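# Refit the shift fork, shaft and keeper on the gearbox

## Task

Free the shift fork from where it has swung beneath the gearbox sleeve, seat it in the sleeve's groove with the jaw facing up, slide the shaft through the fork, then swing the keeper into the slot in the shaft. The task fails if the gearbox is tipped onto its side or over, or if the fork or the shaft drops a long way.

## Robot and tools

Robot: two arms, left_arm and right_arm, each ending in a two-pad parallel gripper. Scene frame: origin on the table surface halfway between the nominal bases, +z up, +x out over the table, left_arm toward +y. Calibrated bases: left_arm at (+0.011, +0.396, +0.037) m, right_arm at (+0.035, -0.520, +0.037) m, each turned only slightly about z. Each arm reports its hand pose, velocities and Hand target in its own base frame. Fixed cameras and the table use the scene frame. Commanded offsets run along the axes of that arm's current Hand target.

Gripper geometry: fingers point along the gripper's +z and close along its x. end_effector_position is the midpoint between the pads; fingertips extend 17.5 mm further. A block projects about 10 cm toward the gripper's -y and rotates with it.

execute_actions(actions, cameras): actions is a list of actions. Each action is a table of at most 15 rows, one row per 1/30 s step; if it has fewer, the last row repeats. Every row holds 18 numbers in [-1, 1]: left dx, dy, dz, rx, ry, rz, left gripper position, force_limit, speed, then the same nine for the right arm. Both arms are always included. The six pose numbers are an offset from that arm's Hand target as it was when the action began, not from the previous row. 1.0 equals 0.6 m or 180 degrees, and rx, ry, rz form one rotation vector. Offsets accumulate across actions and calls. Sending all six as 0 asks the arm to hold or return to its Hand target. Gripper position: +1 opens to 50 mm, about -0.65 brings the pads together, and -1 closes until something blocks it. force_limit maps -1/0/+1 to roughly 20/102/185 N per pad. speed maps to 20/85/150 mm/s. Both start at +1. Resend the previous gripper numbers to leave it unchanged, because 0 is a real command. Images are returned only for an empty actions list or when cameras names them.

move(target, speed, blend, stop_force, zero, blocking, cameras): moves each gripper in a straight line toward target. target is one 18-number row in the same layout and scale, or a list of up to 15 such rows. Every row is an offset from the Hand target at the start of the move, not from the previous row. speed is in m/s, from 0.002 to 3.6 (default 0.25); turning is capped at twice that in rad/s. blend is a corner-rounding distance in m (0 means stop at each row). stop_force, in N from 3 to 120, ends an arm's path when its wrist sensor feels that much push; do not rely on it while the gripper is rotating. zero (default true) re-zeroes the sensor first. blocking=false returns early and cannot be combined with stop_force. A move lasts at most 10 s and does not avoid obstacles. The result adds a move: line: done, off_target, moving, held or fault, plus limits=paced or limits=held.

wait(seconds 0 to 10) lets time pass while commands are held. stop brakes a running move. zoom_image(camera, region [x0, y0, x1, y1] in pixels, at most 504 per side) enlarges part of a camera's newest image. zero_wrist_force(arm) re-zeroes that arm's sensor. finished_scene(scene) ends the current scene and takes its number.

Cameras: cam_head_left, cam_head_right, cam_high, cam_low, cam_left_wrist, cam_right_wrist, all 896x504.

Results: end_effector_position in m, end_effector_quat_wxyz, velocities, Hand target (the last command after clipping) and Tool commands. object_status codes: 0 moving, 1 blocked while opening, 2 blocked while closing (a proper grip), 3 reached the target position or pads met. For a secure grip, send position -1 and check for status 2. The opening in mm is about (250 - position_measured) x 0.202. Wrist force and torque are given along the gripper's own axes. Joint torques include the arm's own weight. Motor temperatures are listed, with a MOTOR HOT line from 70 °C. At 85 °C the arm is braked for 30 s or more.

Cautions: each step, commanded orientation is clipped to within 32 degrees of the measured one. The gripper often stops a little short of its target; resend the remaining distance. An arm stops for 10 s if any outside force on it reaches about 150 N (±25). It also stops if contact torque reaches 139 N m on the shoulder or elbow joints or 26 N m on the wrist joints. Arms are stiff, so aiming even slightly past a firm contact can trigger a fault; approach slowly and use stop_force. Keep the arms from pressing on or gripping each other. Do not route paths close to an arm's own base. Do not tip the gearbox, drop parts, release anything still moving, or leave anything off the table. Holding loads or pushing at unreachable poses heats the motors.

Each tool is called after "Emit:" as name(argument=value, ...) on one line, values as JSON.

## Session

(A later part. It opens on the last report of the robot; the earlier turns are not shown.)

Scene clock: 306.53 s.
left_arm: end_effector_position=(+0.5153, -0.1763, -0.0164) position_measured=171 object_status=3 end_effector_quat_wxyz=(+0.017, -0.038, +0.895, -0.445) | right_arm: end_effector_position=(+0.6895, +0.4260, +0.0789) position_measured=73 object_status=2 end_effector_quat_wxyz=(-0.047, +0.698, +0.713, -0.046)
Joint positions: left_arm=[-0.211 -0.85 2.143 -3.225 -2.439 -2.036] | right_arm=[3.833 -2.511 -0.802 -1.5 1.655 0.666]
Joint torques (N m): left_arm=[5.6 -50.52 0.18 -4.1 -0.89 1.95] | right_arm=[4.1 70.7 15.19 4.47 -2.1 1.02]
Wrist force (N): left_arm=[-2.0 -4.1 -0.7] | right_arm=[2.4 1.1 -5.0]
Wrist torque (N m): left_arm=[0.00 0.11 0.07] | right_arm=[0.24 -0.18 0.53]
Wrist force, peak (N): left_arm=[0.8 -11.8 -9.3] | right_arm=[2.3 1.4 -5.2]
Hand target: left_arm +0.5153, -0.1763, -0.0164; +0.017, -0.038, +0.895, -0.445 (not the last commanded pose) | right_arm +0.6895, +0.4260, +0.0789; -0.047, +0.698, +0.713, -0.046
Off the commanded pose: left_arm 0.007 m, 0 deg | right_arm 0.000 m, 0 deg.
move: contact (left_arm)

Emit:
move(target=[[0,-0.00133,-0.00101,0,0,0,0.15,-1,0, 0,0,0,0,0,0,-1,-1,-0.6],[0,-0.0745,0.0953,0,0,0,0.15,-1,0, 0,0,0,0,0,0,-1,-1,-0.6],[0,-0.0737,0.0959,0,0,0,0.15,-1,0, 0,0,0,0,0,0,-1,-1,-0.6],[0,-0.0737,0.0959,0,0,0,-1,0,-0.6, 0,0,0,0,0,0,-1,-1,-0.6]], speed=0.08)

Emit:
move(target=[0,-0.01329,-0.01008,0,0,0,-1,0,-0.6, 0,0,0,0,0,0,-1,-1,-0.6], speed=0.05, cameras=["cam_left_wrist"])

Scene clock: 318.73 s.
left_arm: end_effector_position=(+0.5213, -0.2486, -0.0159) position_measured=203 object_status=2 end_effector_quat_wxyz=(+0.017, -0.038, +0.895, -0.445) | right_arm: end_effector_position=(+0.6895, +0.4260, +0.0789) position_measured=73 object_status=2 end_effector_quat_wxyz=(-0.047, +0.698, +0.713, -0.046)
Joint positions: left_arm=[-0.351 -0.808 2.1 -3.368 -2.38 -2.227] | right_arm=[3.833 -2.511 -0.802 -1.5 1.655 0.666]
Joint torques (N m): left_arm=[-6.14 -54.26 -0.86 -4.34 -2.99 -1.98] | right_arm=[4.45 70.32 15.15 4.59 -1.9 1.13]
Wrist force (N): left_arm=[-0.7 -0.7 0.0] | right_arm=[2.0 1.1 -4.9]
Wrist torque (N m): left_arm=[0.00 0.09 -0.12] | right_arm=[0.25 -0.13 0.53]
Wrist force, peak (N): left_arm=[-2.0 -4.2 -0.7] | right_arm=[1.9 1.5 -5.4]
Hand target: left_arm +0.5213, -0.2486, -0.0159; +0.017, -0.038, +0.895, -0.445 | right_arm +0.6895, +0.4260, +0.0789; -0.047, +0.698, +0.713, -0.046
Off the commanded pose: left_arm 0.000 m, 0 deg | right_arm 0.000 m, 0 deg.
move: done

Scene clock: 319.47 s.
left_arm: end_effector_position=(+0.5213, -0.2486, -0.0058) position_measured=203 object_status=2 end_effector_quat_wxyz=(+0.017, -0.038, +0.895, -0.445) | right_arm: end_effector_position=(+0.6895, +0.4260, +0.0789) position_measured=73 object_status=2 end_effector_quat_wxyz=(-0.047, +0.698, +0.713, -0.046)
Joint positions: left_arm=[-0.351 -0.834 2.105 -3.346 -2.38 -2.227] | right_arm=[3.833 -2.511 -0.802 -1.5 1.655 0.666]
Joint torques (N m): left_arm=[-2.03 -33.84 -9.25 -5.44 -2.42 0.33] | right_arm=[4.11 69.94 15.63 4.47 -1.99 1.05]
Wrist force (N): left_arm=[-1.0 1.2 1.8] | right_arm=[2.0 1.2 -4.4]
Wrist torque (N m): left_arm=[0.06 0.10 -0.12] | right_arm=[0.26 -0.14 0.54]
Wrist force, peak (N): left_arm=[-1.1 1.7 2.3] | right_arm=[1.9 1.2 -5.3]
Hand target: left_arm +0.5214, -0.2486, -0.0059; +0.017, -0.038, +0.895, -0.445 | right_arm +0.6895, +0.4260, +0.0789; -0.047, +0.698, +0.713, -0.046
Off the commanded pose: left_arm 0.000 m, 0 deg | right_arm 0.000 m, 0 deg.
move: done
camera_calibration:
cam_left_wrist: T_world_to_cam=[[-0.996945, -0.0778928, 0.00581226, 0.510293], [-0.0680894, 0.830185, -0.553315, 0.254898], [0.038274, -0.55202, -0.832952, -0.0316134], [0, 0, 0, 1]] pos_world=[0.5273, -0.189316, 0.111741]
Images, in order (width x height): cam_left_wrist 896x504.

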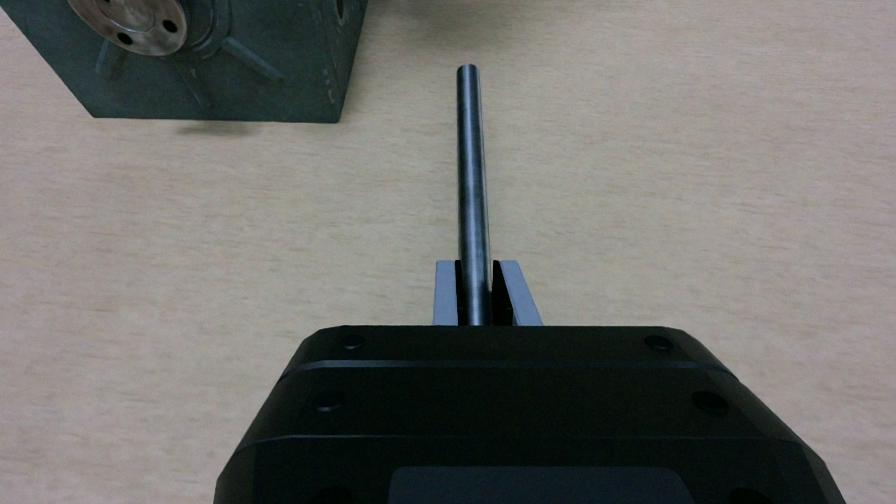

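Emit:
move(target=[[-0.0511,-0.02175,-0.12507,0,0.00266,0.00201,-1,0,-0.6, 0,0,0,0,0,0,-1,-1,-0.6],[-0.18487,-0.06847,-0.14865,0,0.00532,0.00402,-1,0,-0.6, 0,0,0,0,0,0,-1,-1,-0.6]], speed=0.15, blend=0.02, cameras=["cam_left_wrist"])

Emit:
zoom_image(camera="cam_left_wrist", region=[400, 20, 540, 160])

Scene clock: 323.30 s.
left_arm: end_effector_position=(+0.6283, -0.1932, +0.0802) position_measured=203 object_status=2 end_effector_quat_wxyz=(+0.012, -0.029, +0.895, -0.445) | right_arm: end_effector_position=(+0.6895, +0.4260, +0.0789) position_measured=73 object_status=2 end_effector_quat_wxyz=(-0.047, +0.698, +0.713, -0.046)
Joint positions: left_arm=[-0.197 -0.933 1.799 -2.76 -2.451 -1.985] | right_arm=[3.833 -2.511 -0.802 -1.5 1.655 0.666]
Joint torques (N m): left_arm=[-7.62 -58.54 -30.39 -2.38 -1.11 -2.39] | right_arm=[4.44 69.86 15.42 4.42 -2.01 0.98]
Wrist force (N): left_arm=[-1.5 0.9 2.0] | right_arm=[1.9 1.3 -4.6]
Wrist torque (N m): left_arm=[0.05 0.16 -0.07] | right_arm=[0.27 -0.13 0.53]
Wrist force, peak (N): left_arm=[-0.1 1.5 4.3] | right_arm=[2.5 1.4 -5.2]
Hand target: left_arm +0.6284, -0.1933, +0.0803; +0.012, -0.029, +0.895, -0.445 | right_arm +0.6895, +0.4260, +0.0789; -0.047, +0.698, +0.713, -0.046
Off the commanded pose: left_arm 0.000 m, 0 deg | right_arm 0.000 m, 0 deg.
move: done
camera_calibration:
cam_left_wrist: T_world_to_cam=[[-0.998362, -0.0569189, 0.00585449, 0.625715], [-0.0506438, 0.831375, -0.5534, 0.253056], [0.0266316, -0.552789, -0.832895, 0.0736735], [0, 0, 0, 1]] pos_world=[0.635544, -0.134044, 0.19774]
Images, in order (width x height): cam_left_wrist 896x504.

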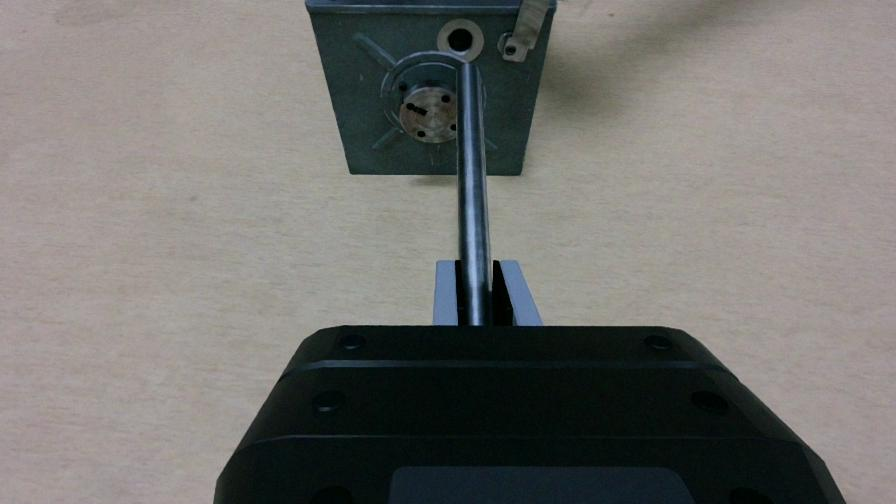

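Scaled by 3.600 from the camera's 896x504 image, which has a finer 1280x720 frame.

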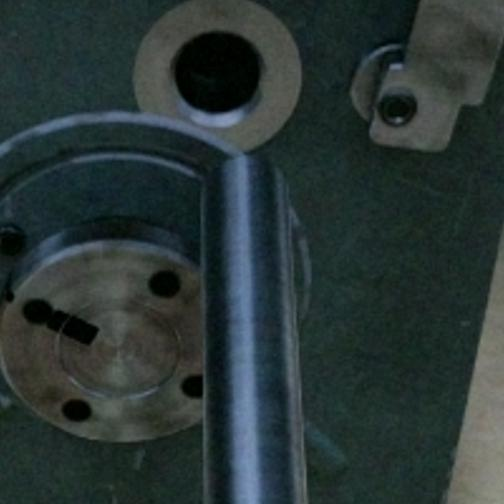

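Emit:
zoom_image(camera="cam_left_wrist", region=[440, 20, 500, 80])

Emit:
zoom_image(camera="cam_left_wrist", region=[440, 200, 500, 260])

Scaled by 8.400 from the camera's 896x504 image, which has a finer 1280x720 frame.

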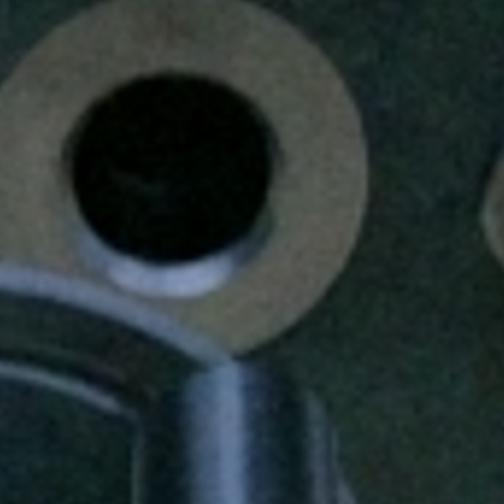

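Scaled by 8.400 from the camera's 896x504 image, which has a finer 1280x720 frame.

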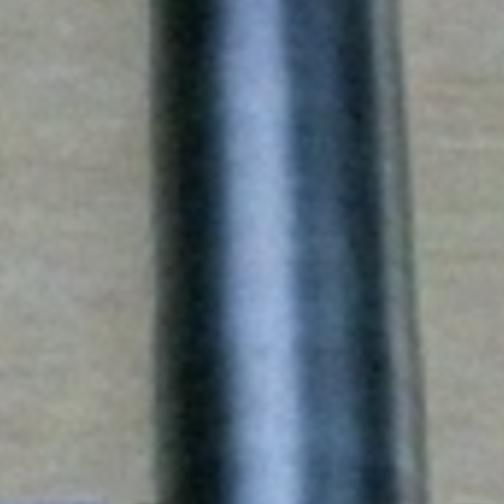

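Emit:
move(target=[-0.00517,-0.0211,0.02583,0,0,0,-1,0,-0.6, 0,0,0,0,0,0,-1,-1,-0.6], speed=0.08, cameras=["cam_left_wrist"])

Emit:
zoom_image(camera="cam_left_wrist", region=[430, 20, 500, 90])

Scene clock: 332.20 s.
left_arm: end_effector_position=(+0.6328, -0.2131, +0.0810) position_measured=203 object_status=2 end_effector_quat_wxyz=(+0.012, -0.029, +0.895, -0.445) | right_arm: end_effector_position=(+0.6895, +0.4260, +0.0789) position_measured=73 object_status=2 end_effector_quat_wxyz=(-0.047, +0.698, +0.713, -0.046)
Joint positions: left_arm=[-0.228 -0.92 1.782 -2.791 -2.441 -2.03] | right_arm=[3.833 -2.511 -0.802 -1.5 1.655 0.666]
Joint torques (N m): left_arm=[6.61 -60.56 -9.69 -2.49 -3.61 2.18] | right_arm=[3.81 70.22 15.88 4.49 -1.87 0.98]
Wrist force (N): left_arm=[-1.3 1.1 2.4] | right_arm=[2.5 1.5 -5.2]
Wrist torque (N m): left_arm=[0.09 0.15 -0.03] | right_arm=[0.30 -0.20 0.54]
Wrist force, peak (N): left_arm=[-1.7 1.2 2.5] | right_arm=[2.5 1.5 -5.2]
Hand target: left_arm +0.6327, -0.2131, +0.0811; +0.012, -0.029, +0.895, -0.445 | right_arm +0.6895, +0.4260, +0.0789; -0.047, +0.698, +0.713, -0.046
Off the commanded pose: left_arm 0.000 m, 0 deg | right_arm 0.000 m, 0 deg.
move: done
camera_calibration:
cam_left_wrist: T_world_to_cam=[[-0.998361, -0.0569462, 0.00562523, 0.629118], [-0.0505433, 0.831452, -0.553293, 0.270059], [0.0268308, -0.55267, -0.832968, 0.0630973], [0, 0, 0, 1]] pos_world=[0.640044, -0.153844, 0.198441]
Images, in order (width x height): cam_left_wrist 896x504.

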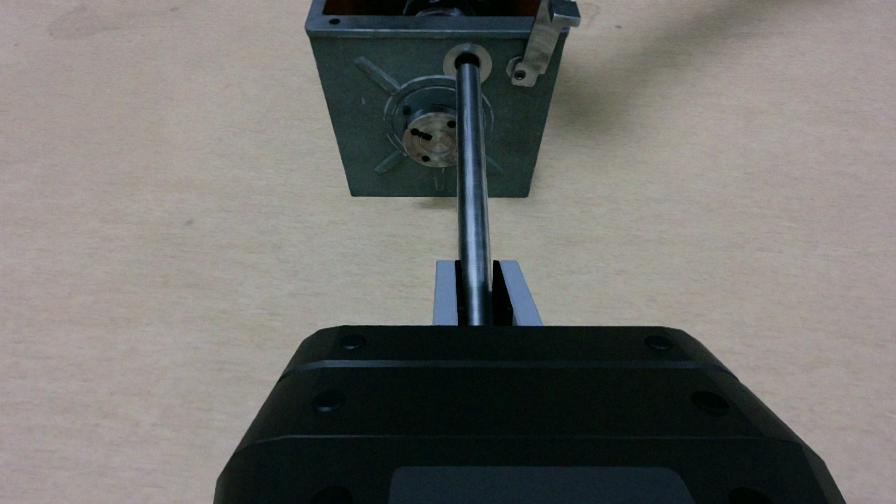

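Scaled by 7.200 from the camera's 896x504 image, which has a finer 1280x720 frame.

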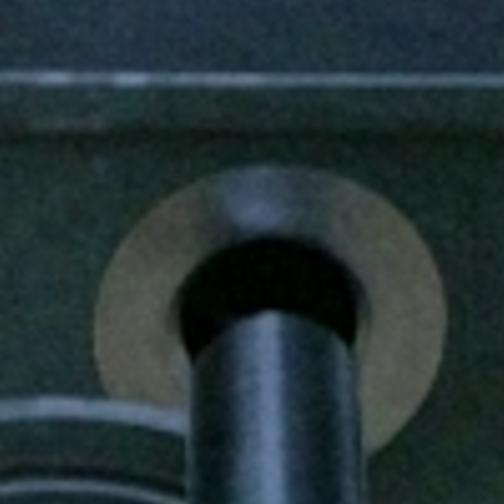

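Emit:
move(target=[0,-0.0141,0.01857,0,0,0,-1,0,-0.6, 0,0,0,0,0,0,-1,-1,-0.6], speed=0.015, stop_force=7, cameras=["cam_left_wrist"])

Emit:
zoom_image(camera="cam_left_wrist", region=[430, 20, 500, 90])

Scene clock: 336.10 s.
left_arm: end_effector_position=(+0.6336, -0.2270, +0.0811) position_measured=203 object_status=2 end_effector_quat_wxyz=(+0.012, -0.029, +0.895, -0.445) | right_arm: end_effector_position=(+0.6895, +0.4260, +0.0789) position_measured=73 object_status=2 end_effector_quat_wxyz=(-0.047, +0.698, +0.713, -0.046)
Joint positions: left_arm=[-0.25 -0.912 1.777 -2.817 -2.433 -2.062] | right_arm=[3.833 -2.511 -0.802 -1.5 1.655 0.666]
Joint torques (N m): left_arm=[7.46 -60.17 -9.65 -2.52 -3.74 2.27] | right_arm=[3.52 69.86 15.86 4.53 -2 0.91]
Wrist force (N): left_arm=[-2.0 0.8 2.0] | right_arm=[1.8 1.1 -4.7]
Wrist torque (N m): left_arm=[-0.01 0.16 -0.01] | right_arm=[0.24 -0.10 0.53]
Wrist force, peak (N): left_arm=[-1.8 1.1 2.7] | right_arm=[2.5 1.4 -5.3]
Hand target: left_arm +0.6336, -0.2270, +0.0811; +0.012, -0.029, +0.895, -0.445 | right_arm +0.6895, +0.4260, +0.0789; -0.047, +0.698, +0.713, -0.046
Off the commanded pose: left_arm 0.000 m, 0 deg | right_arm 0.000 m, 0 deg.
move: done
camera_calibration:
cam_left_wrist: T_world_to_cam=[[-0.998364, -0.0568862, 0.00571239, 0.629119], [-0.0505379, 0.831378, -0.553404, 0.281718], [0.0267319, -0.552787, -0.832894, 0.0555056], [0, 0, 0, 1]] pos_world=[0.640844, -0.167744, 0.198541]
Images, in order (width x height): cam_left_wrist 896x504.

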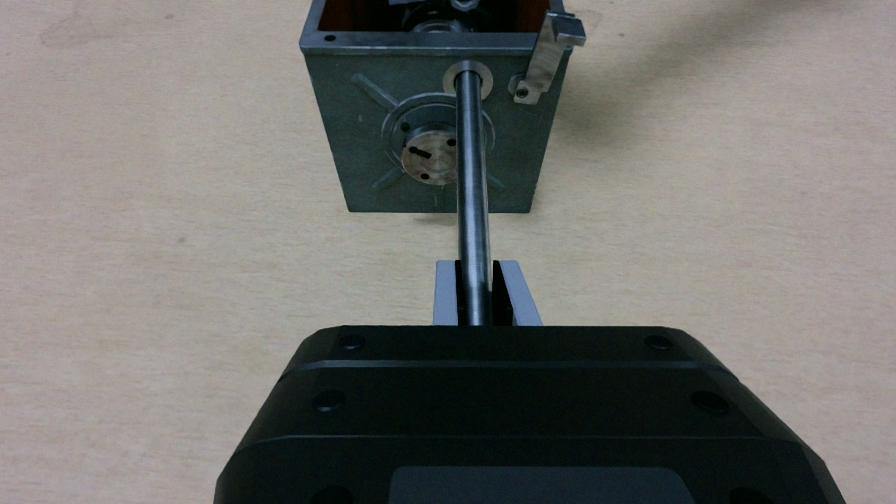

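Scaled by 7.200 from the camera's 896x504 image, which has a finer 1280x720 frame.

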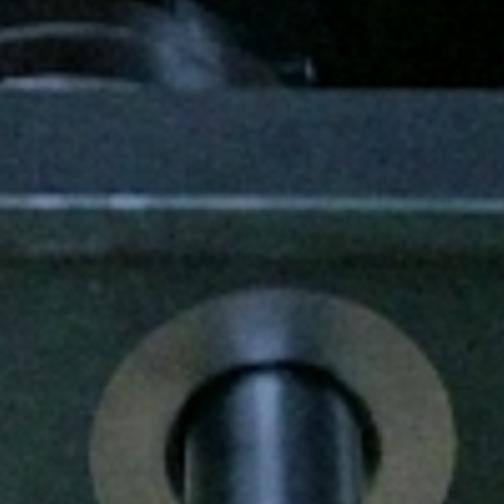

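Emit:
move(target=[0,-0.07563,0.0995,0,0,0,-1,0,-0.6, 0,0,0,0,0,0,-1,-1,-0.6], speed=0.05, stop_force=12, cameras=["cam_left_wrist"])

Emit:
zoom_image(camera="cam_left_wrist", region=[400, 30, 540, 200])

Scene clock: 340.13 s.
left_arm: end_effector_position=(+0.6383, -0.3019, +0.0812) position_measured=203 object_status=2 end_effector_quat_wxyz=(+0.012, -0.029, +0.895, -0.445) | right_arm: end_effector_position=(+0.6895, +0.4260, +0.0789) position_measured=73 object_status=2 end_effector_quat_wxyz=(-0.047, +0.698, +0.713, -0.046)
Joint positions: left_arm=[-0.364 -0.868 1.725 -2.925 -2.384 -2.216] | right_arm=[3.833 -2.511 -0.802 -1.5 1.655 0.666]
Joint torques (N m): left_arm=[15.3 -68 -12.46 -4.35 -3.78 1.41] | right_arm=[4.96 69.73 15.97 4.51 -1.76 0.93]
Wrist force (N): left_arm=[-2.3 0.4 17.9] | right_arm=[2.4 1.0 -4.3]
Wrist torque (N m): left_arm=[0.07 0.08 -0.04] | right_arm=[0.29 -0.13 0.55]
Wrist force, peak (N): left_arm=[-3.8 -0.8 19.7] | right_arm=[2.4 1.4 -5.2]
Hand target: left_arm +0.6383, -0.3019, +0.0812; +0.012, -0.029, +0.895, -0.445 | right_arm +0.6895, +0.4260, +0.0789; -0.047, +0.698, +0.713, -0.046
Off the commanded pose: left_arm 0.000 m, 0 deg | right_arm 0.000 m, 0 deg.
move: done
camera_calibration:
cam_left_wrist: T_world_to_cam=[[-0.998364, -0.0568862, 0.00571239, 0.62955], [-0.0505379, 0.831378, -0.553404, 0.344282], [0.0267319, -0.552787, -0.832894, 0.0140595], [0, 0, 0, 1]] pos_world=[0.645544, -0.242644, 0.198641]
Images, in order (width x height): cam_left_wrist 896x504.

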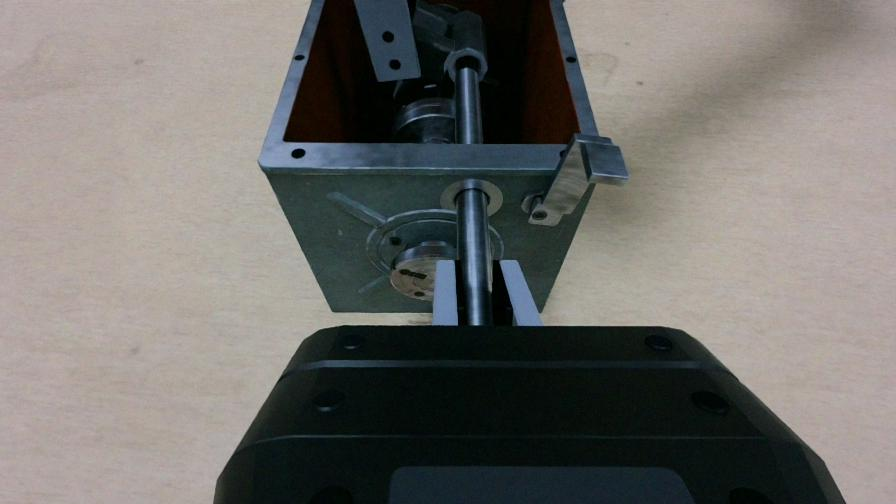

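Scaled by 2.965 from the camera's 896x504 image, which has a finer 1280x720 frame.

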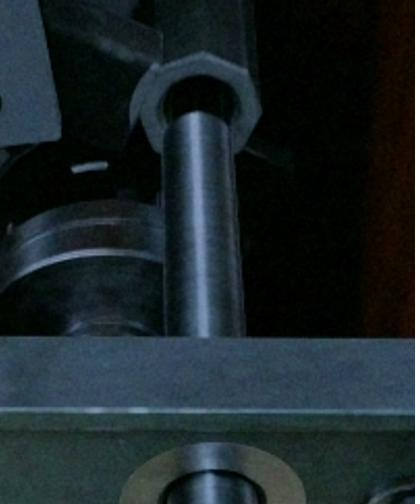

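Emit:
move(target=[0,0.00066,0.0005,0,0,0,-1,0,-0.6, 0,0,0,0,0,0,-1,-1,-0.6], speed=0.02)

Emit:
move(target=[0,-0.00504,0.00663,0,0,0,-1,0,-0.6, 0,0,0,0,0,0,-1,-1,-0.6], speed=0.01, stop_force=8)

Scene clock: 342.87 s.
left_arm: end_effector_position=(+0.6383, -0.3018, +0.0807) position_measured=203 object_status=2 end_effector_quat_wxyz=(+0.012, -0.029, +0.895, -0.445) | right_arm: end_effector_position=(+0.6895, +0.4260, +0.0789) position_measured=73 object_status=2 end_effector_quat_wxyz=(-0.047, +0.698, +0.713, -0.046)
Joint positions: left_arm=[-0.364 -0.867 1.725 -2.926 -2.384 -2.216] | right_arm=[3.833 -2.511 -0.802 -1.5 1.655 0.666]
Joint torques (N m): left_arm=[1.21 -42.33 -9.75 -5.03 -1.98 0.57] | right_arm=[4.14 69.72 16.19 4.54 -1.93 1.11]
Wrist force (N): left_arm=[-1.0 1.2 2.3] | right_arm=[2.9 0.7 -4.9]
Wrist torque (N m): left_arm=[-0.10 0.06 -0.05] | right_arm=[0.24 -0.19 0.55]
Wrist force, peak (N): left_arm=[-2.1 0.6 18.6] | right_arm=[2.5 0.8 -5.2]
Hand target: left_arm +0.6383, -0.3019, +0.0807; +0.012, -0.029, +0.895, -0.445 | right_arm +0.6895, +0.4260, +0.0789; -0.047, +0.698, +0.713, -0.046
Off the commanded pose: left_arm 0.000 m, 0 deg | right_arm 0.000 m, 0 deg.
move: done

Scene clock: 344.43 s.
left_arm: end_effector_position=(+0.6386, -0.3068, +0.0807) position_measured=203 object_status=2 end_effector_quat_wxyz=(+0.012, -0.029, +0.895, -0.445) | right_arm: end_effector_position=(+0.6895, +0.4260, +0.0789) position_measured=73 object_status=2 end_effector_quat_wxyz=(-0.047, +0.698, +0.713, -0.046)
Joint positions: left_arm=[-0.371 -0.864 1.721 -2.931 -2.381 -2.226] | right_arm=[3.833 -2.511 -0.802 -1.5 1.655 0.666]
Joint torques (N m): left_arm=[7.9 -62.08 -10.31 -3.21 -3.69 2.02] | right_arm=[4.26 69.86 15.84 4.52 -1.7 0.8]
Wrist force (N): left_arm=[-1.4 1.6 2.2] | right_arm=[2.7 0.9 -4.9]
Wrist torque (N m): left_arm=[-0.06 0.12 0.02] | right_arm=[0.26 -0.15 0.55]
Wrist force, peak (N): left_arm=[-1.1 2.5 3.1] | right_arm=[2.4 0.7 -5.2]
Hand target: left_arm +0.6386, -0.3068, +0.0807; +0.012, -0.029, +0.895, -0.445 | right_arm +0.6895, +0.4260, +0.0789; -0.047, +0.698, +0.713, -0.046
Off the commanded pose: left_arm 0.000 m, 0 deg | right_arm 0.000 m, 0 deg.
move: done

Emit:
move(target=[0,-0.01008,0.01327,0,0,0,-1,0,-0.6, 0,0,0,0,0,0,-1,-1,-0.6], speed=0.01, stop_force=8, cameras=["cam_left_wrist"])

Emit:
zoom_image(camera="cam_left_wrist", region=[430, 30, 510, 120])

Scene clock: 346.97 s.
left_arm: end_effector_position=(+0.6392, -0.3168, +0.0807) position_measured=203 object_status=2 end_effector_quat_wxyz=(+0.012, -0.029, +0.895, -0.445) | right_arm: end_effector_position=(+0.6895, +0.4260, +0.0789) position_measured=73 object_status=2 end_effector_quat_wxyz=(-0.047, +0.698, +0.713, -0.046)
Joint positions: left_arm=[-0.386 -0.857 1.711 -2.942 -2.373 -2.244] | right_arm=[3.833 -2.511 -0.802 -1.5 1.655 0.666]
Joint torques (N m): left_arm=[5.19 -65.72 -10.54 -3.94 -5.58 2.12] | right_arm=[3.82 69.27 16.37 4.49 -1.67 0.91]
Wrist force (N): left_arm=[-4.6 5.1 5.0] | right_arm=[1.2 1.8 -4.2]
Wrist torque (N m): left_arm=[0.01 0.11 0.09] | right_arm=[0.27 -0.11 0.51]
Wrist force, peak (N): left_arm=[-4.7 8.3 2.7] | right_arm=[1.9 2.2 -5.0]
Hand target: left_arm +0.6392, -0.3168, +0.0807; +0.012, -0.029, +0.895, -0.445 | right_arm +0.6895, +0.4260, +0.0789; -0.047, +0.698, +0.713, -0.046
Off the commanded pose: left_arm 0.000 m, 0 deg | right_arm 0.000 m, 0 deg.
move: done
camera_calibration:
cam_left_wrist: T_world_to_cam=[[-0.998364, -0.0568862, 0.00571239, 0.629598], [-0.0505379, 0.831378, -0.553404, 0.356521], [0.0267319, -0.552787, -0.832894, 0.00532715], [0, 0, 0, 1]] pos_world=[0.646444, -0.257644, 0.198141]
Images, in order (width x height): cam_left_wrist 896x504.

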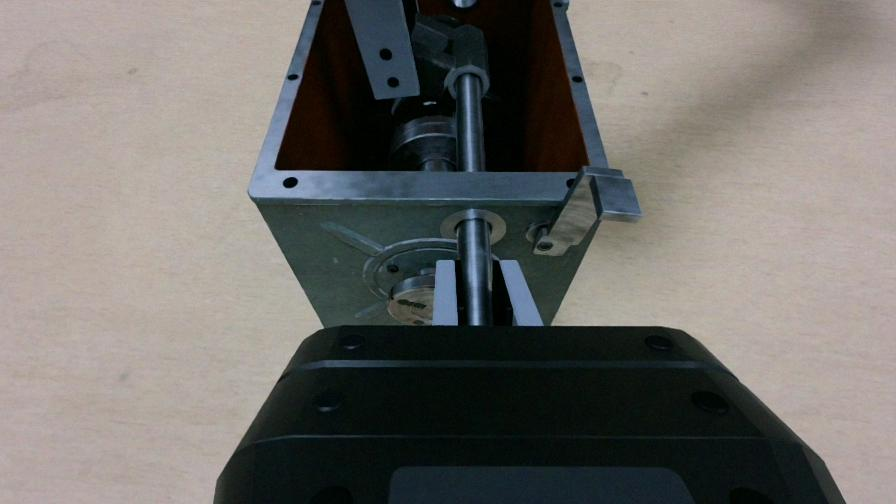

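Scaled by 5.600 from the camera's 896x504 image, which has a finer 1280x720 frame.

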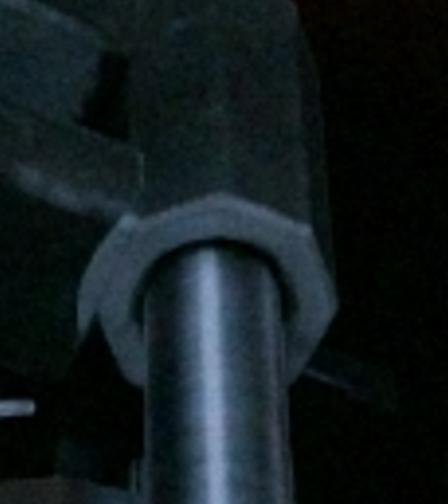

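Emit:
move(target=[0,0,0,0,0,0,-1,0,-0.6, 0,-0.000583,-0.000595,0,0,0,-1,-1,-0.6], speed=0.02)

Emit:
move(target=[0,-0.0060,0.0080,0,0,0,-1,0,-0.6, 0,0,0,0,0,0,-1,-1,-0.6], speed=0.01, stop_force=8)

Scene clock: 349.40 s.
left_arm: end_effector_position=(+0.6392, -0.3168, +0.0807) position_measured=203 object_status=2 end_effector_quat_wxyz=(+0.012, -0.029, +0.895, -0.445) | right_arm: end_effector_position=(+0.6892, +0.4259, +0.0793) position_measured=73 object_status=2 end_effector_quat_wxyz=(-0.047, +0.698, +0.713, -0.046)
Joint positions: left_arm=[-0.386 -0.857 1.711 -2.942 -2.374 -2.244] | right_arm=[3.833 -2.51 -0.804 -1.5 1.655 0.666]
Joint torques (N m): left_arm=[5.72 -64.59 -10.09 -3.98 -4.94 1.98] | right_arm=[4.9 77.42 19.59 2.11 -0.79 1.43]
Wrist force (N): left_arm=[-4.0 3.9 5.0] | right_arm=[4.1 6.4 3.5]
Wrist torque (N m): left_arm=[-0.01 0.12 0.11] | right_arm=[0.14 -0.03 0.53]
Wrist force, peak (N): left_arm=[-5.3 5.8 5.9] | right_arm=[4.1 6.4 3.5]
Hand target: left_arm +0.6392, -0.3168, +0.0807; +0.012, -0.029, +0.895, -0.445 | right_arm +0.6892, +0.4259, +0.0793; -0.047, +0.698, +0.713, -0.046
Off the commanded pose: left_arm 0.000 m, 0 deg | right_arm 0.000 m, 0 deg.
move: done

Scene clock: 351.07 s.
left_arm: end_effector_position=(+0.6396, -0.3228, +0.0806) position_measured=203 object_status=2 end_effector_quat_wxyz=(+0.012, -0.029, +0.895, -0.445) | right_arm: end_effector_position=(+0.6892, +0.4259, +0.0793) position_measured=73 object_status=2 end_effector_quat_wxyz=(-0.047, +0.698, +0.713, -0.046)
Joint positions: left_arm=[-0.394 -0.853 1.705 -2.948 -2.369 -2.255] | right_arm=[3.833 -2.51 -0.803 -1.5 1.655 0.666]
Joint torques (N m): left_arm=[5.79 -66.33 -12.21 -4.47 -4.99 2.16] | right_arm=[3.68 77.97 31 0.07 1.33 0.99]
Wrist force (N): left_arm=[-1.9 6.2 5.2] | right_arm=[2.5 3.4 3.2]
Wrist torque (N m): left_arm=[0.02 0.14 0.08] | right_arm=[0.11 -0.11 0.50]
Wrist force, peak (N): left_arm=[-1.5 9.1 3.9] | right_arm=[3.9 6.3 3.2]
Hand target: left_arm +0.6396, -0.3228, +0.0807; +0.012, -0.029, +0.895, -0.445 | right_arm +0.6892, +0.4259, +0.0793; -0.047, +0.698, +0.713, -0.046
Off the commanded pose: left_arm 0.000 m, 0 deg | right_arm 0.000 m, 0 deg.
move: done

Emit:
move(target=[0,-0.00616,0.00893,0,0,0,-1,0,-0.6, 0,0,0,0,0,0,-1,-1,-0.6], speed=0.012, stop_force=8, cameras=["cam_left_wrist"])

Emit:
zoom_image(camera="cam_left_wrist", region=[400, 40, 540, 330])

Scene clock: 354.80 s.
left_arm: end_effector_position=(+0.6400, -0.3293, +0.0804) position_measured=203 object_status=2 end_effector_quat_wxyz=(+0.012, -0.029, +0.895, -0.445) | right_arm: end_effector_position=(+0.6892, +0.4259, +0.0793) position_measured=73 object_status=2 end_effector_quat_wxyz=(-0.047, +0.698, +0.713, -0.046)
Joint positions: left_arm=[-0.404 -0.848 1.699 -2.955 -2.364 -2.266] | right_arm=[3.833 -2.51 -0.803 -1.5 1.655 0.666]
Joint torques (N m): left_arm=[6.7 -64.46 -11.45 -3.97 -4.24 2.29] | right_arm=[1.44 76.05 30.7 1.59 1.52 -0.32]
Wrist force (N): left_arm=[-0.5 3.8 2.1] | right_arm=[0.7 3.3 2.3]
Wrist torque (N m): left_arm=[-0.05 0.13 0.01] | right_arm=[0.13 0.04 0.46]
Wrist force, peak (N): left_arm=[-3.2 10.2 3.5] | right_arm=[2.8 3.6 3.1]
Hand target: left_arm +0.6400, -0.3293, +0.0804; +0.012, -0.029, +0.895, -0.445 | right_arm +0.6892, +0.4259, +0.0793; -0.047, +0.698, +0.713, -0.046
Off the commanded pose: left_arm 0.000 m, 0 deg | right_arm 0.000 m, 0 deg.
move: done
camera_calibration:
cam_left_wrist: T_world_to_cam=[[-0.998364, -0.0568862, 0.00571239, 0.629693], [-0.0505379, 0.831378, -0.553404, 0.366705], [0.0267319, -0.552787, -0.832894, -0.00179866], [0, 0, 0, 1]] pos_world=[0.647244, -0.270044, 0.197841]
Images, in order (width x height): cam_left_wrist 896x504.

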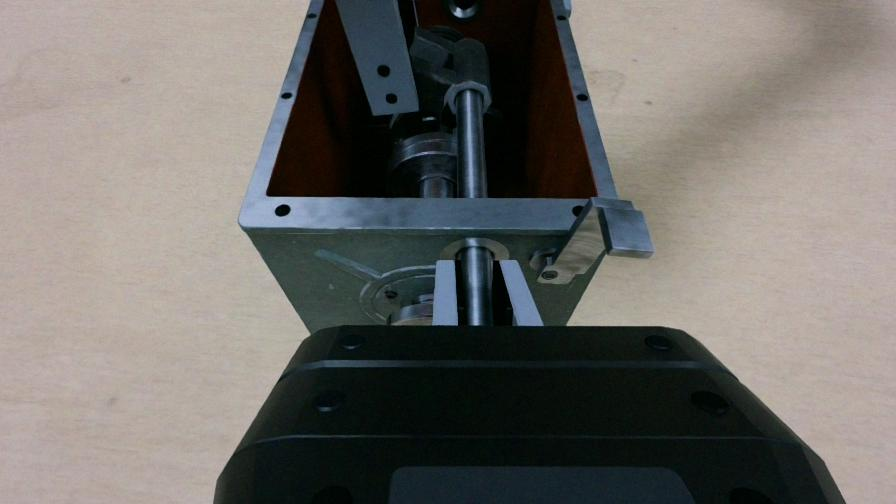

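Scaled by 1.738 from the camera's 896x504 image, which has a finer 1280x720 frame.

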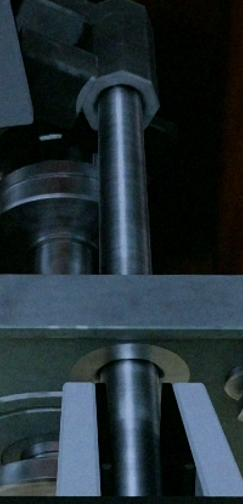

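Emit:
move(target=[[0,0,0,0,0,0,-0.05,-1,-0.5, 0,0,0,0,0,0,-1,-1,-0.6],[0,0.08453,-0.09084,0,0,0,-0.05,-1,-0.5, 0,0,0,0,0,0,-1,-1,-0.6]], speed=0.08, cameras=["cam_left_wrist"])

Emit:
zoom_image(camera="cam_left_wrist", region=[400, 220, 560, 330])

Scene clock: 360.37 s.
left_arm: end_effector_position=(+0.6353, -0.2554, +0.0730) position_measured=160 object_status=3 end_effector_quat_wxyz=(+0.012, -0.029, +0.895, -0.445) | right_arm: end_effector_position=(+0.6892, +0.4259, +0.0793) position_measured=73 object_status=2 end_effector_quat_wxyz=(-0.047, +0.698, +0.713, -0.046)
Joint positions: left_arm=[-0.294 -0.882 1.763 -2.88 -2.415 -2.124] | right_arm=[3.833 -2.51 -0.803 -1.5 1.655 0.666]
Joint torques (N m): left_arm=[1.51 -38.71 -29.01 -4.72 0.09 -1.03] | right_arm=[-3.81 75.22 31.39 4.04 1.49 -1.07]
Wrist force (N): left_arm=[-1.4 -0.9 1.1] | right_arm=[1.9 3.1 2.8]
Wrist torque (N m): left_arm=[0.00 0.18 0.01] | right_arm=[0.15 0.04 0.51]
Wrist force, peak (N): left_arm=[-0.5 4.5 2.6] | right_arm=[2.1 3.3 2.7]
Hand target: left_arm +0.6353, -0.2554, +0.0729; +0.012, -0.029, +0.895, -0.445 | right_arm +0.6892, +0.4259, +0.0793; -0.047, +0.698, +0.713, -0.046
Off the commanded pose: left_arm 0.000 m, 0 deg | right_arm 0.000 m, 0 deg.
move: done
camera_calibration:
cam_left_wrist: T_world_to_cam=[[-0.998364, -0.0568877, 0.00572073, 0.629245], [-0.0505415, 0.831332, -0.553473, 0.300939], [0.02673, -0.552857, -0.832848, 0.0329933], [0, 0, 0, 1]] pos_world=[0.642544, -0.196144, 0.19044]
Images, in order (width x height): cam_left_wrist 896x504.

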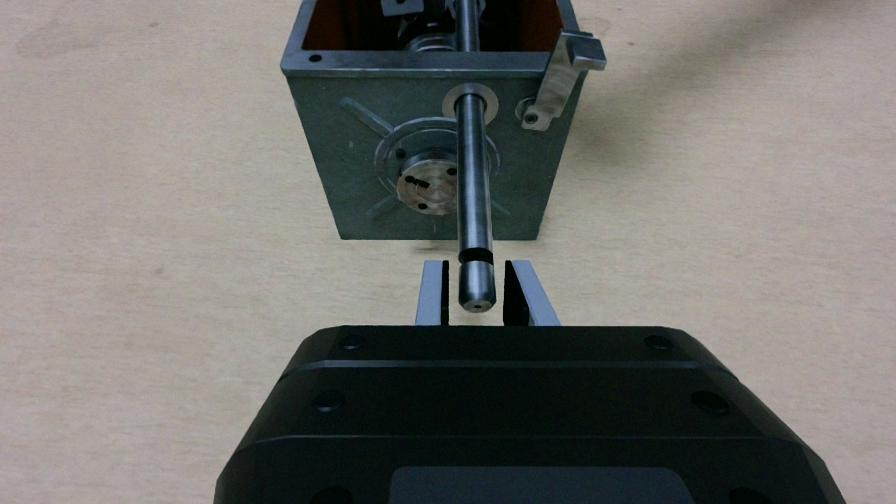

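Scaled by 3.150 from the camera's 896x504 image, which has a finer 1280x720 frame.

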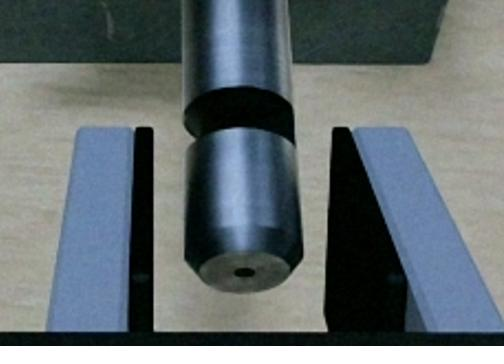

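Emit:
move(target=[[0,-0.00151,0.00199,0,0,0,-0.05,-1,-0.5, 0,0,0,0,0,0,-1,-1,-0.6],[0,-0.00151,0.00199,0,0,0,-1,-1,-0.5, 0,0,0,0,0,0,-1,-1,-0.6]], speed=0.05)

Emit:
move(target=[0,-0.02017,0.02653,0,0,0,-1,-1,-0.5, 0,0,0,0,0,0,-1,-1,-0.6], speed=0.03, stop_force=8)

Scene clock: 362.43 s.
left_arm: end_effector_position=(+0.6354, -0.2569, +0.0729) position_measured=194 object_status=2 end_effector_quat_wxyz=(+0.012, -0.029, +0.895, -0.445) | right_arm: end_effector_position=(+0.6892, +0.4259, +0.0793) position_measured=73 object_status=2 end_effector_quat_wxyz=(-0.047, +0.698, +0.713, -0.046)
Joint positions: left_arm=[-0.296 -0.881 1.761 -2.882 -2.414 -2.127] | right_arm=[3.833 -2.51 -0.803 -1.5 1.655 0.666]
Joint torques (N m): left_arm=[-1.71 -42.82 -24.47 -3 -0.77 0.7] | right_arm=[-5.43 73.88 30.47 3.94 1.56 -0.93]
Wrist force (N): left_arm=[-1.5 -0.8 0.9] | right_arm=[2.0 3.9 2.3]
Wrist torque (N m): left_arm=[-0.01 0.13 0.04] | right_arm=[0.11 0.07 0.51]
Wrist force, peak (N): left_arm=[-1.9 -0.7 0.9] | right_arm=[2.5 4.2 3.1]
Hand target: left_arm +0.6354, -0.2569, +0.0729; +0.012, -0.029, +0.895, -0.445 | right_arm +0.6892, +0.4259, +0.0793; -0.047, +0.698, +0.713, -0.046
Off the commanded pose: left_arm 0.000 m, 0 deg | right_arm 0.000 m, 0 deg.
move: done

Scene clock: 364.00 s.
left_arm: end_effector_position=(+0.6365, -0.2750, +0.0729) position_measured=194 object_status=2 end_effector_quat_wxyz=(+0.012, -0.029, +0.895, -0.445) | right_arm: end_effector_position=(+0.6892, +0.4260, +0.0793) position_measured=73 object_status=2 end_effector_quat_wxyz=(-0.047, +0.698, +0.713, -0.046)
Joint positions: left_arm=[-0.324 -0.87 1.749 -2.908 -2.403 -2.164] | right_arm=[3.833 -2.51 -0.803 -1.5 1.655 0.666]
Joint torques (N m): left_arm=[12.02 -68.02 -11.38 -5.53 -2.4 -2.09] | right_arm=[-6.79 74 31.08 3.97 -0.42 -0.92]
Wrist force (N): left_arm=[-3.2 2.8 15.5] | right_arm=[5.0 4.3 1.6]
Wrist torque (N m): left_arm=[0.03 0.14 -0.13] | right_arm=[0.10 0.22 0.66]
Wrist force, peak (N): left_arm=[-3.3 3.1 15.8] | right_arm=[4.9 4.5 1.5]
Hand target: left_arm +0.6365, -0.2749, +0.0729; +0.012, -0.029, +0.895, -0.445 (not the last commanded pose) | right_arm +0.6892, +0.4259, +0.0793; -0.047, +0.698, +0.713, -0.046
Off the commanded pose: left_arm 0.002 m, 0 deg | right_arm 0.000 m, 0 deg.
move: contact (left_arm)

Emit:
move(target=[0,0.00053,0.0004,0,0,0,-1,-1,-0.5, 0,0,0,0,0,0,-1,-1,-0.6], speed=0.02)

Emit:
move(target=[0,-0.0150,0.0201,0,0,0,-1,-1,-0.5, 0,0,0,0,0,0,-1,-1,-0.6], speed=0.02, stop_force=10)

Scene clock: 365.90 s.
left_arm: end_effector_position=(+0.6366, -0.2749, +0.0725) position_measured=194 object_status=2 end_effector_quat_wxyz=(+0.012, -0.029, +0.895, -0.445) | right_arm: end_effector_position=(+0.6892, +0.4259, +0.0793) position_measured=73 object_status=2 end_effector_quat_wxyz=(-0.047, +0.698, +0.713, -0.046)
Joint positions: left_arm=[-0.324 -0.869 1.749 -2.909 -2.403 -2.164] | right_arm=[3.833 -2.51 -0.803 -1.5 1.655 0.666]
Joint torques (N m): left_arm=[7.46 -41.48 -11.12 -4.7 -1.56 -1.91] | right_arm=[-7.47 73.84 31.05 4 -2.42 -0.87]
Wrist force (N): left_arm=[-0.7 -1.2 5.1] | right_arm=[4.2 3.2 3.0]
Wrist torque (N m): left_arm=[0.03 0.19 -0.12] | right_arm=[0.05 0.27 0.68]
Wrist force, peak (N): left_arm=[-3.2 2.7 16.5] | right_arm=[4.6 4.4 2.4]
Hand target: left_arm +0.6365, -0.2749, +0.0725; +0.012, -0.029, +0.895, -0.445 | right_arm +0.6892, +0.4259, +0.0793; -0.047, +0.698, +0.713, -0.046
Off the commanded pose: left_arm 0.000 m, 0 deg | right_arm 0.000 m, 0 deg.
move: done

Scene clock: 367.73 s.
left_arm: end_effector_position=(+0.6375, -0.2900, +0.0723) position_measured=194 object_status=2 end_effector_quat_wxyz=(+0.012, -0.029, +0.895, -0.445) | right_arm: end_effector_position=(+0.6892, +0.4259, +0.0793) position_measured=73 object_status=2 end_effector_quat_wxyz=(-0.047, +0.698, +0.713, -0.046)
Joint positions: left_arm=[-0.346 -0.86 1.737 -2.928 -2.392 -2.194] | right_arm=[3.833 -2.51 -0.803 -1.5 1.655 0.666]
Joint torques (N m): left_arm=[8.78 -62.67 -10.53 -2.94 -4.16 2.29] | right_arm=[-4.64 72.91 30.52 3.96 0.98 -0.86]
Wrist force (N): left_arm=[-0.5 0.6 3.7] | right_arm=[2.2 3.1 2.1]
Wrist torque (N m): left_arm=[0.00 0.13 0.03] | right_arm=[0.10 0.27 0.54]
Wrist force, peak (N): left_arm=[-0.3 -0.9 5.1] | right_arm=[4.0 3.5 3.5]
Hand target: left_arm +0.6375, -0.2900, +0.0724; +0.012, -0.029, +0.895, -0.445 | right_arm +0.6892, +0.4259, +0.0793; -0.047, +0.698, +0.713, -0.046
Off the commanded pose: left_arm 0.000 m, 0 deg | right_arm 0.000 m, 0 deg.
move: done

Emit:
move(target=[0,-0.02498,0.03334,0,0,0,-1,-1,-0.5, 0,0,0,0,0,0,-1,-1,-0.6], speed=0.025, stop_force=9, cameras=["cam_left_wrist"])

Emit:
zoom_image(camera="cam_left_wrist", region=[400, 60, 540, 330])

Scene clock: 370.70 s.
left_arm: end_effector_position=(+0.6390, -0.3149, +0.0722) position_measured=194 object_status=2 end_effector_quat_wxyz=(+0.012, -0.029, +0.895, -0.445) | right_arm: end_effector_position=(+0.6892, +0.4259, +0.0793) position_measured=73 object_status=2 end_effector_quat_wxyz=(-0.047, +0.698, +0.713, -0.046)
Joint positions: left_arm=[-0.383 -0.843 1.714 -2.956 -2.375 -2.241] | right_arm=[3.833 -2.51 -0.803 -1.5 1.655 0.666]
Joint torques (N m): left_arm=[8.99 -67.57 -12.84 -3.91 -4.86 2.09] | right_arm=[-1.01 72.31 30.65 3.83 -1.6 -1.01]
Wrist force (N): left_arm=[-0.7 5.7 8.7] | right_arm=[2.2 3.3 2.7]
Wrist torque (N m): left_arm=[0.09 0.14 0.02] | right_arm=[0.08 0.26 0.55]
Wrist force, peak (N): left_arm=[-0.4 5.9 8.8] | right_arm=[-1.0 3.4 4.0]
Hand target: left_arm +0.6390, -0.3149, +0.0722; +0.012, -0.029, +0.895, -0.445 | right_arm +0.6892, +0.4259, +0.0793; -0.047, +0.698, +0.713, -0.046
Off the commanded pose: left_arm 0.000 m, 0 deg | right_arm 0.000 m, 0 deg.
move: done
camera_calibration:
cam_left_wrist: T_world_to_cam=[[-0.998362, -0.0569137, 0.005851, 0.629525], [-0.0506375, 0.831375, -0.5534, 0.350262], [0.0266316, -0.552789, -0.832895, -0.000493786], [0, 0, 0, 1]] pos_world=[0.646244, -0.255644, 0.18974]
Images, in order (width x height): cam_left_wrist 896x504.

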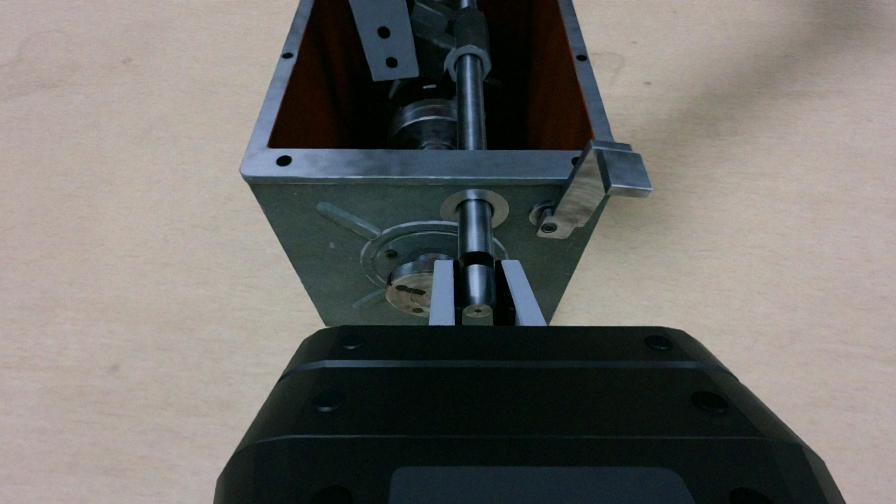

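Scaled by 1.867 from the camera's 896x504 image, which has a finer 1280x720 frame.

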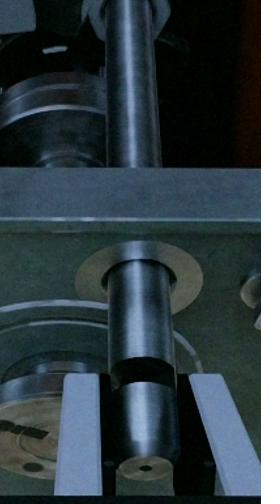

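Emit:
move(target=[0,0.00066,0.0005,0,0,0,-1,-1,-0.5, 0,0,0,0,0,0,-1,-1,-0.6], speed=0.02)

Emit:
move(target=[0,-0.00795,0.01068,0,0,0,-1,-1,-0.5, 0,0,0,0,0,0,-1,-1,-0.6], speed=0.012, stop_force=9)

Scene clock: 372.30 s.
left_arm: end_effector_position=(+0.6390, -0.3149, +0.0718) position_measured=194 object_status=2 end_effector_quat_wxyz=(+0.012, -0.029, +0.895, -0.445) | right_arm: end_effector_position=(+0.6892, +0.4259, +0.0793) position_measured=73 object_status=2 end_effector_quat_wxyz=(-0.047, +0.698, +0.713, -0.046)
Joint positions: left_arm=[-0.383 -0.842 1.714 -2.957 -2.375 -2.241] | right_arm=[3.833 -2.51 -0.803 -1.5 1.655 0.666]
Joint torques (N m): left_arm=[5.22 -40.5 -10.93 -4.46 -2.74 2.17] | right_arm=[0.5 71.93 30.86 3.84 -1.78 -1.07]
Wrist force (N): left_arm=[-0.4 -0.8 0.4] | right_arm=[1.3 3.3 2.0]
Wrist torque (N m): left_arm=[0.01 0.16 0.02] | right_arm=[0.12 0.13 0.55]
Wrist force, peak (N): left_arm=[-0.2 5.9 9.0] | right_arm=[2.2 3.7 3.3]
Hand target: left_arm +0.6390, -0.3149, +0.0717; +0.012, -0.029, +0.895, -0.445 | right_arm +0.6892, +0.4259, +0.0793; -0.047, +0.698, +0.713, -0.046
Off the commanded pose: left_arm 0.000 m, 0 deg | right_arm 0.000 m, 0 deg.
move: done

Scene clock: 374.07 s.
left_arm: end_effector_position=(+0.6395, -0.3229, +0.0716) position_measured=194 object_status=2 end_effector_quat_wxyz=(+0.012, -0.029, +0.895, -0.445) | right_arm: end_effector_position=(+0.6892, +0.4259, +0.0793) position_measured=73 object_status=2 end_effector_quat_wxyz=(-0.047, +0.698, +0.713, -0.046)
Joint positions: left_arm=[-0.395 -0.837 1.707 -2.965 -2.369 -2.255] | right_arm=[3.833 -2.51 -0.803 -1.5 1.655 0.666]
Joint torques (N m): left_arm=[6.81 -61.15 -8.58 -2.87 -3.29 2.31] | right_arm=[3.51 71.77 30.55 3.87 -1.79 -0.66]
Wrist force (N): left_arm=[-0.7 -1.3 0.1] | right_arm=[0.2 3.3 1.6]
Wrist torque (N m): left_arm=[0.04 0.10 0.04] | right_arm=[0.13 0.12 0.49]
Wrist force, peak (N): left_arm=[0.1 0.4 -3.7] | right_arm=[-0.3 3.7 2.3]
Hand target: left_arm +0.6395, -0.3229, +0.0716; +0.012, -0.029, +0.895, -0.445 | right_arm +0.6892, +0.4259, +0.0793; -0.047, +0.698, +0.713, -0.046
Off the commanded pose: left_arm 0.000 m, 0 deg | right_arm 0.000 m, 0 deg.
move: done

Emit:
move(target=[0,-0.0100,0.0134,0,0,0,-1,-1,-0.5, 0,0,0,0,0,0,-1,-1,-0.6], speed=0.01, stop_force=10, cameras=["cam_left_wrist"])

Emit:
zoom_image(camera="cam_left_wrist", region=[400, 60, 540, 330])

Scene clock: 376.17 s.
left_arm: end_effector_position=(+0.6398, -0.3281, +0.0716) position_measured=194 object_status=2 end_effector_quat_wxyz=(+0.012, -0.029, +0.895, -0.445) | right_arm: end_effector_position=(+0.6892, +0.4260, +0.0793) position_measured=73 object_status=2 end_effector_quat_wxyz=(-0.047, +0.698, +0.713, -0.046)
Joint positions: left_arm=[-0.402 -0.833 1.701 -2.97 -2.365 -2.264] | right_arm=[3.833 -2.51 -0.803 -1.5 1.655 0.666]
Joint torques (N m): left_arm=[6.83 -65.26 -12.09 -3.16 -3.96 2.17] | right_arm=[5.68 69.59 15.53 -1.39 2.76 -0.9]
Wrist force (N): left_arm=[1.9 3.8 1.8] | right_arm=[2.0 9.8 -1.5]
Wrist torque (N m): left_arm=[0.13 0.17 0.02] | right_arm=[0.27 -0.16 0.48]
Wrist force, peak (N): left_arm=[2.5 9.0 -6.3] | right_arm=[1.8 13.6 -4.7]
Hand target: left_arm +0.6398, -0.3281, +0.0716; +0.012, -0.029, +0.895, -0.445 (not the last commanded pose) | right_arm +0.6892, +0.4259, +0.0793; -0.047, +0.698, +0.713, -0.046
Off the commanded pose: left_arm 0.005 m, 0 deg | right_arm 0.000 m, 0 deg.
move: contact (left_arm)
camera_calibration:
cam_left_wrist: T_world_to_cam=[[-0.998362, -0.0569179, 0.00584653, 0.629576], [-0.0506422, 0.831452, -0.553284, 0.360891], [0.0266307, -0.552674, -0.832972, -0.00834848], [0, 0, 0, 1]] pos_world=[0.647044, -0.268844, 0.189041]
Images, in order (width x height): cam_left_wrist 896x504.

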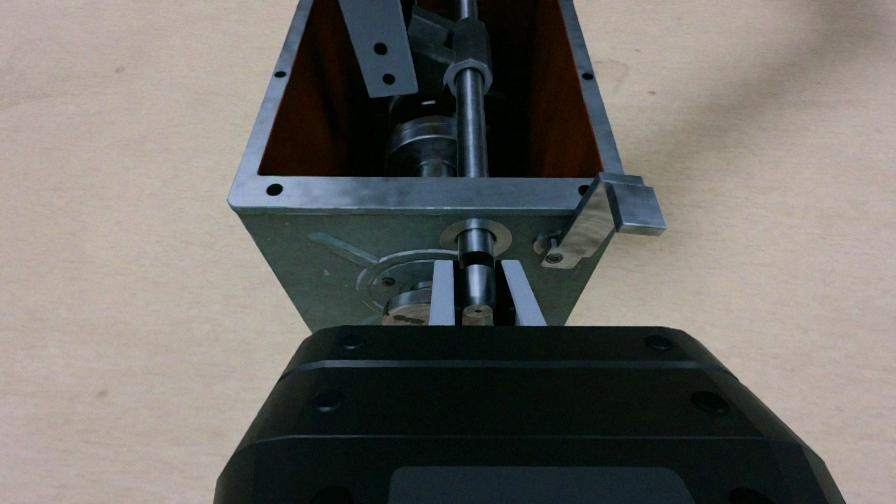

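Scaled by 1.867 from the camera's 896x504 image, which has a finer 1280x720 frame.

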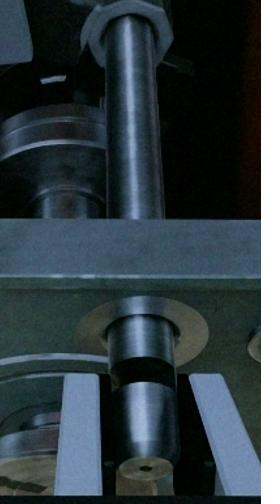

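Emit:
move(target=[0,0.00121,-0.00159,0,0,0,-1,-1,-0.5, 0,0.000782,-0.00044,0,0,0,-1,-1,-0.6], speed=0.02)

Emit:
move(target=[0,-0.0070,0.0094,0,0,0,-1,-1,-0.5, 0,0,0,0,0,0,-1,-1,-0.6], speed=0.01, stop_force=10)

Scene clock: 378.40 s.
left_arm: end_effector_position=(+0.6398, -0.3268, +0.0716) position_measured=194 object_status=2 end_effector_quat_wxyz=(+0.012, -0.029, +0.895, -0.445) | right_arm: end_effector_position=(+0.6897, +0.4260, +0.0795) position_measured=73 object_status=2 end_effector_quat_wxyz=(-0.047, +0.698, +0.713, -0.046)
Joint positions: left_arm=[-0.4 -0.834 1.703 -2.969 -2.366 -2.262] | right_arm=[3.833 -2.511 -0.8 -1.502 1.655 0.665]
Joint torques (N m): left_arm=[4.71 -61.55 -12.51 -3.05 -3.22 1.51] | right_arm=[-8.65 67.21 31.73 1.25 0.29 -1.24]
Wrist force (N): left_arm=[0.8 0.7 2.0] | right_arm=[1.0 2.5 5.2]
Wrist torque (N m): left_arm=[0.05 0.08 -0.13] | right_arm=[0.02 -0.10 0.53]
Wrist force, peak (N): left_arm=[2.2 3.9 2.1] | right_arm=[2.8 10.4 -2.9]
Hand target: left_arm +0.6398, -0.3269, +0.0716; +0.012, -0.029, +0.895, -0.445 | right_arm +0.6897, +0.4260, +0.0795; -0.047, +0.698, +0.713, -0.046
Off the commanded pose: left_arm 0.000 m, 0 deg | right_arm 0.000 m, 0 deg.
move: done

Scene clock: 379.90 s.
left_arm: end_effector_position=(+0.6399, -0.3291, +0.0715) position_measured=194 object_status=2 end_effector_quat_wxyz=(+0.012, -0.029, +0.895, -0.445) | right_arm: end_effector_position=(+0.6897, +0.4259, +0.0795) position_measured=73 object_status=2 end_effector_quat_wxyz=(-0.047, +0.698, +0.713, -0.046)
Joint positions: left_arm=[-0.403 -0.832 1.7 -2.971 -2.364 -2.266] | right_arm=[3.833 -2.511 -0.8 -1.502 1.655 0.665]
Joint torques (N m): left_arm=[1.76 -64.56 -14.42 -4.27 -3.65 2.21] | right_arm=[5.03 72.75 16.86 3.84 -1.39 -0.17]
Wrist force (N): left_arm=[1.7 4.5 1.7] | right_arm=[2.0 4.6 0.2]
Wrist torque (N m): left_arm=[0.15 0.13 0.01] | right_arm=[0.20 -0.26 0.51]
Wrist force, peak (N): left_arm=[2.4 10.6 -5.5] | right_arm=[1.6 7.4 -4.1]
Hand target: left_arm +0.6399, -0.3291, +0.0715; +0.012, -0.029, +0.895, -0.445 (not the last commanded pose) | right_arm +0.6897, +0.4260, +0.0795; -0.047, +0.698, +0.713, -0.046
Off the commanded pose: left_arm 0.005 m, 0 deg | right_arm 0.000 m, 0 deg.
move: contact (left_arm)

Emit:
move(target=[0,0.00121,-0.00159,0,0,0,-1,-1,-0.5, 0,0.000573,-0.000748,0,0,0,-1,-1,-0.6], speed=0.02)

Emit:
move(target=[0,-0.0080,0.0107,0,0,0,-1,-1,-0.5, 0,0,0,0,0,0,-1,-1,-0.6], speed=0.01, stop_force=10)

Scene clock: 385.57 s.
left_arm: end_effector_position=(+0.6398, -0.3279, +0.0715) position_measured=194 object_status=2 end_effector_quat_wxyz=(+0.012, -0.029, +0.895, -0.445) | right_arm: end_effector_position=(+0.6901, +0.4260, +0.0799) position_measured=73 object_status=2 end_effector_quat_wxyz=(-0.047, +0.698, +0.713, -0.046)
Joint positions: left_arm=[-0.402 -0.833 1.702 -2.97 -2.365 -2.264] | right_arm=[3.833 -2.512 -0.798 -1.504 1.655 0.665]
Joint torques (N m): left_arm=[6.29 -62.83 -12.11 -3.31 -3.2 1.65] | right_arm=[-8.81 67.59 32.06 1.45 -1.69 -1.1]
Wrist force (N): left_arm=[2.2 1.5 3.9] | right_arm=[1.3 2.0 6.6]
Wrist torque (N m): left_arm=[0.06 0.05 -0.13] | right_arm=[0.01 -0.20 0.52]
Wrist force, peak (N): left_arm=[3.2 4.7 3.4] | right_arm=[1.0 1.8 7.1]
Hand target: left_arm +0.6398, -0.3279, +0.0715; +0.012, -0.029, +0.895, -0.445 | right_arm +0.6901, +0.4260, +0.0799; -0.047, +0.698, +0.713, -0.046
Off the commanded pose: left_arm 0.000 m, 0 deg | right_arm 0.000 m, 0 deg.
move: done

Scene clock: 387.23 s.
left_arm: end_effector_position=(+0.6402, -0.3340, +0.0715) position_measured=194 object_status=2 end_effector_quat_wxyz=(+0.012, -0.029, +0.895, -0.445) | right_arm: end_effector_position=(+0.6901, +0.4260, +0.0799) position_measured=73 object_status=2 end_effector_quat_wxyz=(-0.047, +0.698, +0.713, -0.046)
Joint positions: left_arm=[-0.41 -0.829 1.695 -2.975 -2.361 -2.275] | right_arm=[3.833 -2.512 -0.798 -1.504 1.655 0.665]
Joint torques (N m): left_arm=[8.63 -66.02 -10.9 -2.96 -4.19 2.04] | right_arm=[-5.36 77.03 20.27 5.38 -1.77 -0.88]
Wrist force (N): left_arm=[-1.2 2.1 4.7] | right_arm=[0.9 1.7 2.2]
Wrist torque (N m): left_arm=[0.05 0.09 -0.01] | right_arm=[0.15 -0.26 0.53]
Wrist force, peak (N): left_arm=[1.4 10.3 -7.0] | right_arm=[0.8 1.9 6.4]
Hand target: left_arm +0.6402, -0.3340, +0.0715; +0.012, -0.029, +0.895, -0.445 (not the last commanded pose) | right_arm +0.6901, +0.4260, +0.0799; -0.047, +0.698, +0.713, -0.046
Off the commanded pose: left_arm 0.002 m, 0 deg | right_arm 0.000 m, 0 deg.
move: contact (left_arm)


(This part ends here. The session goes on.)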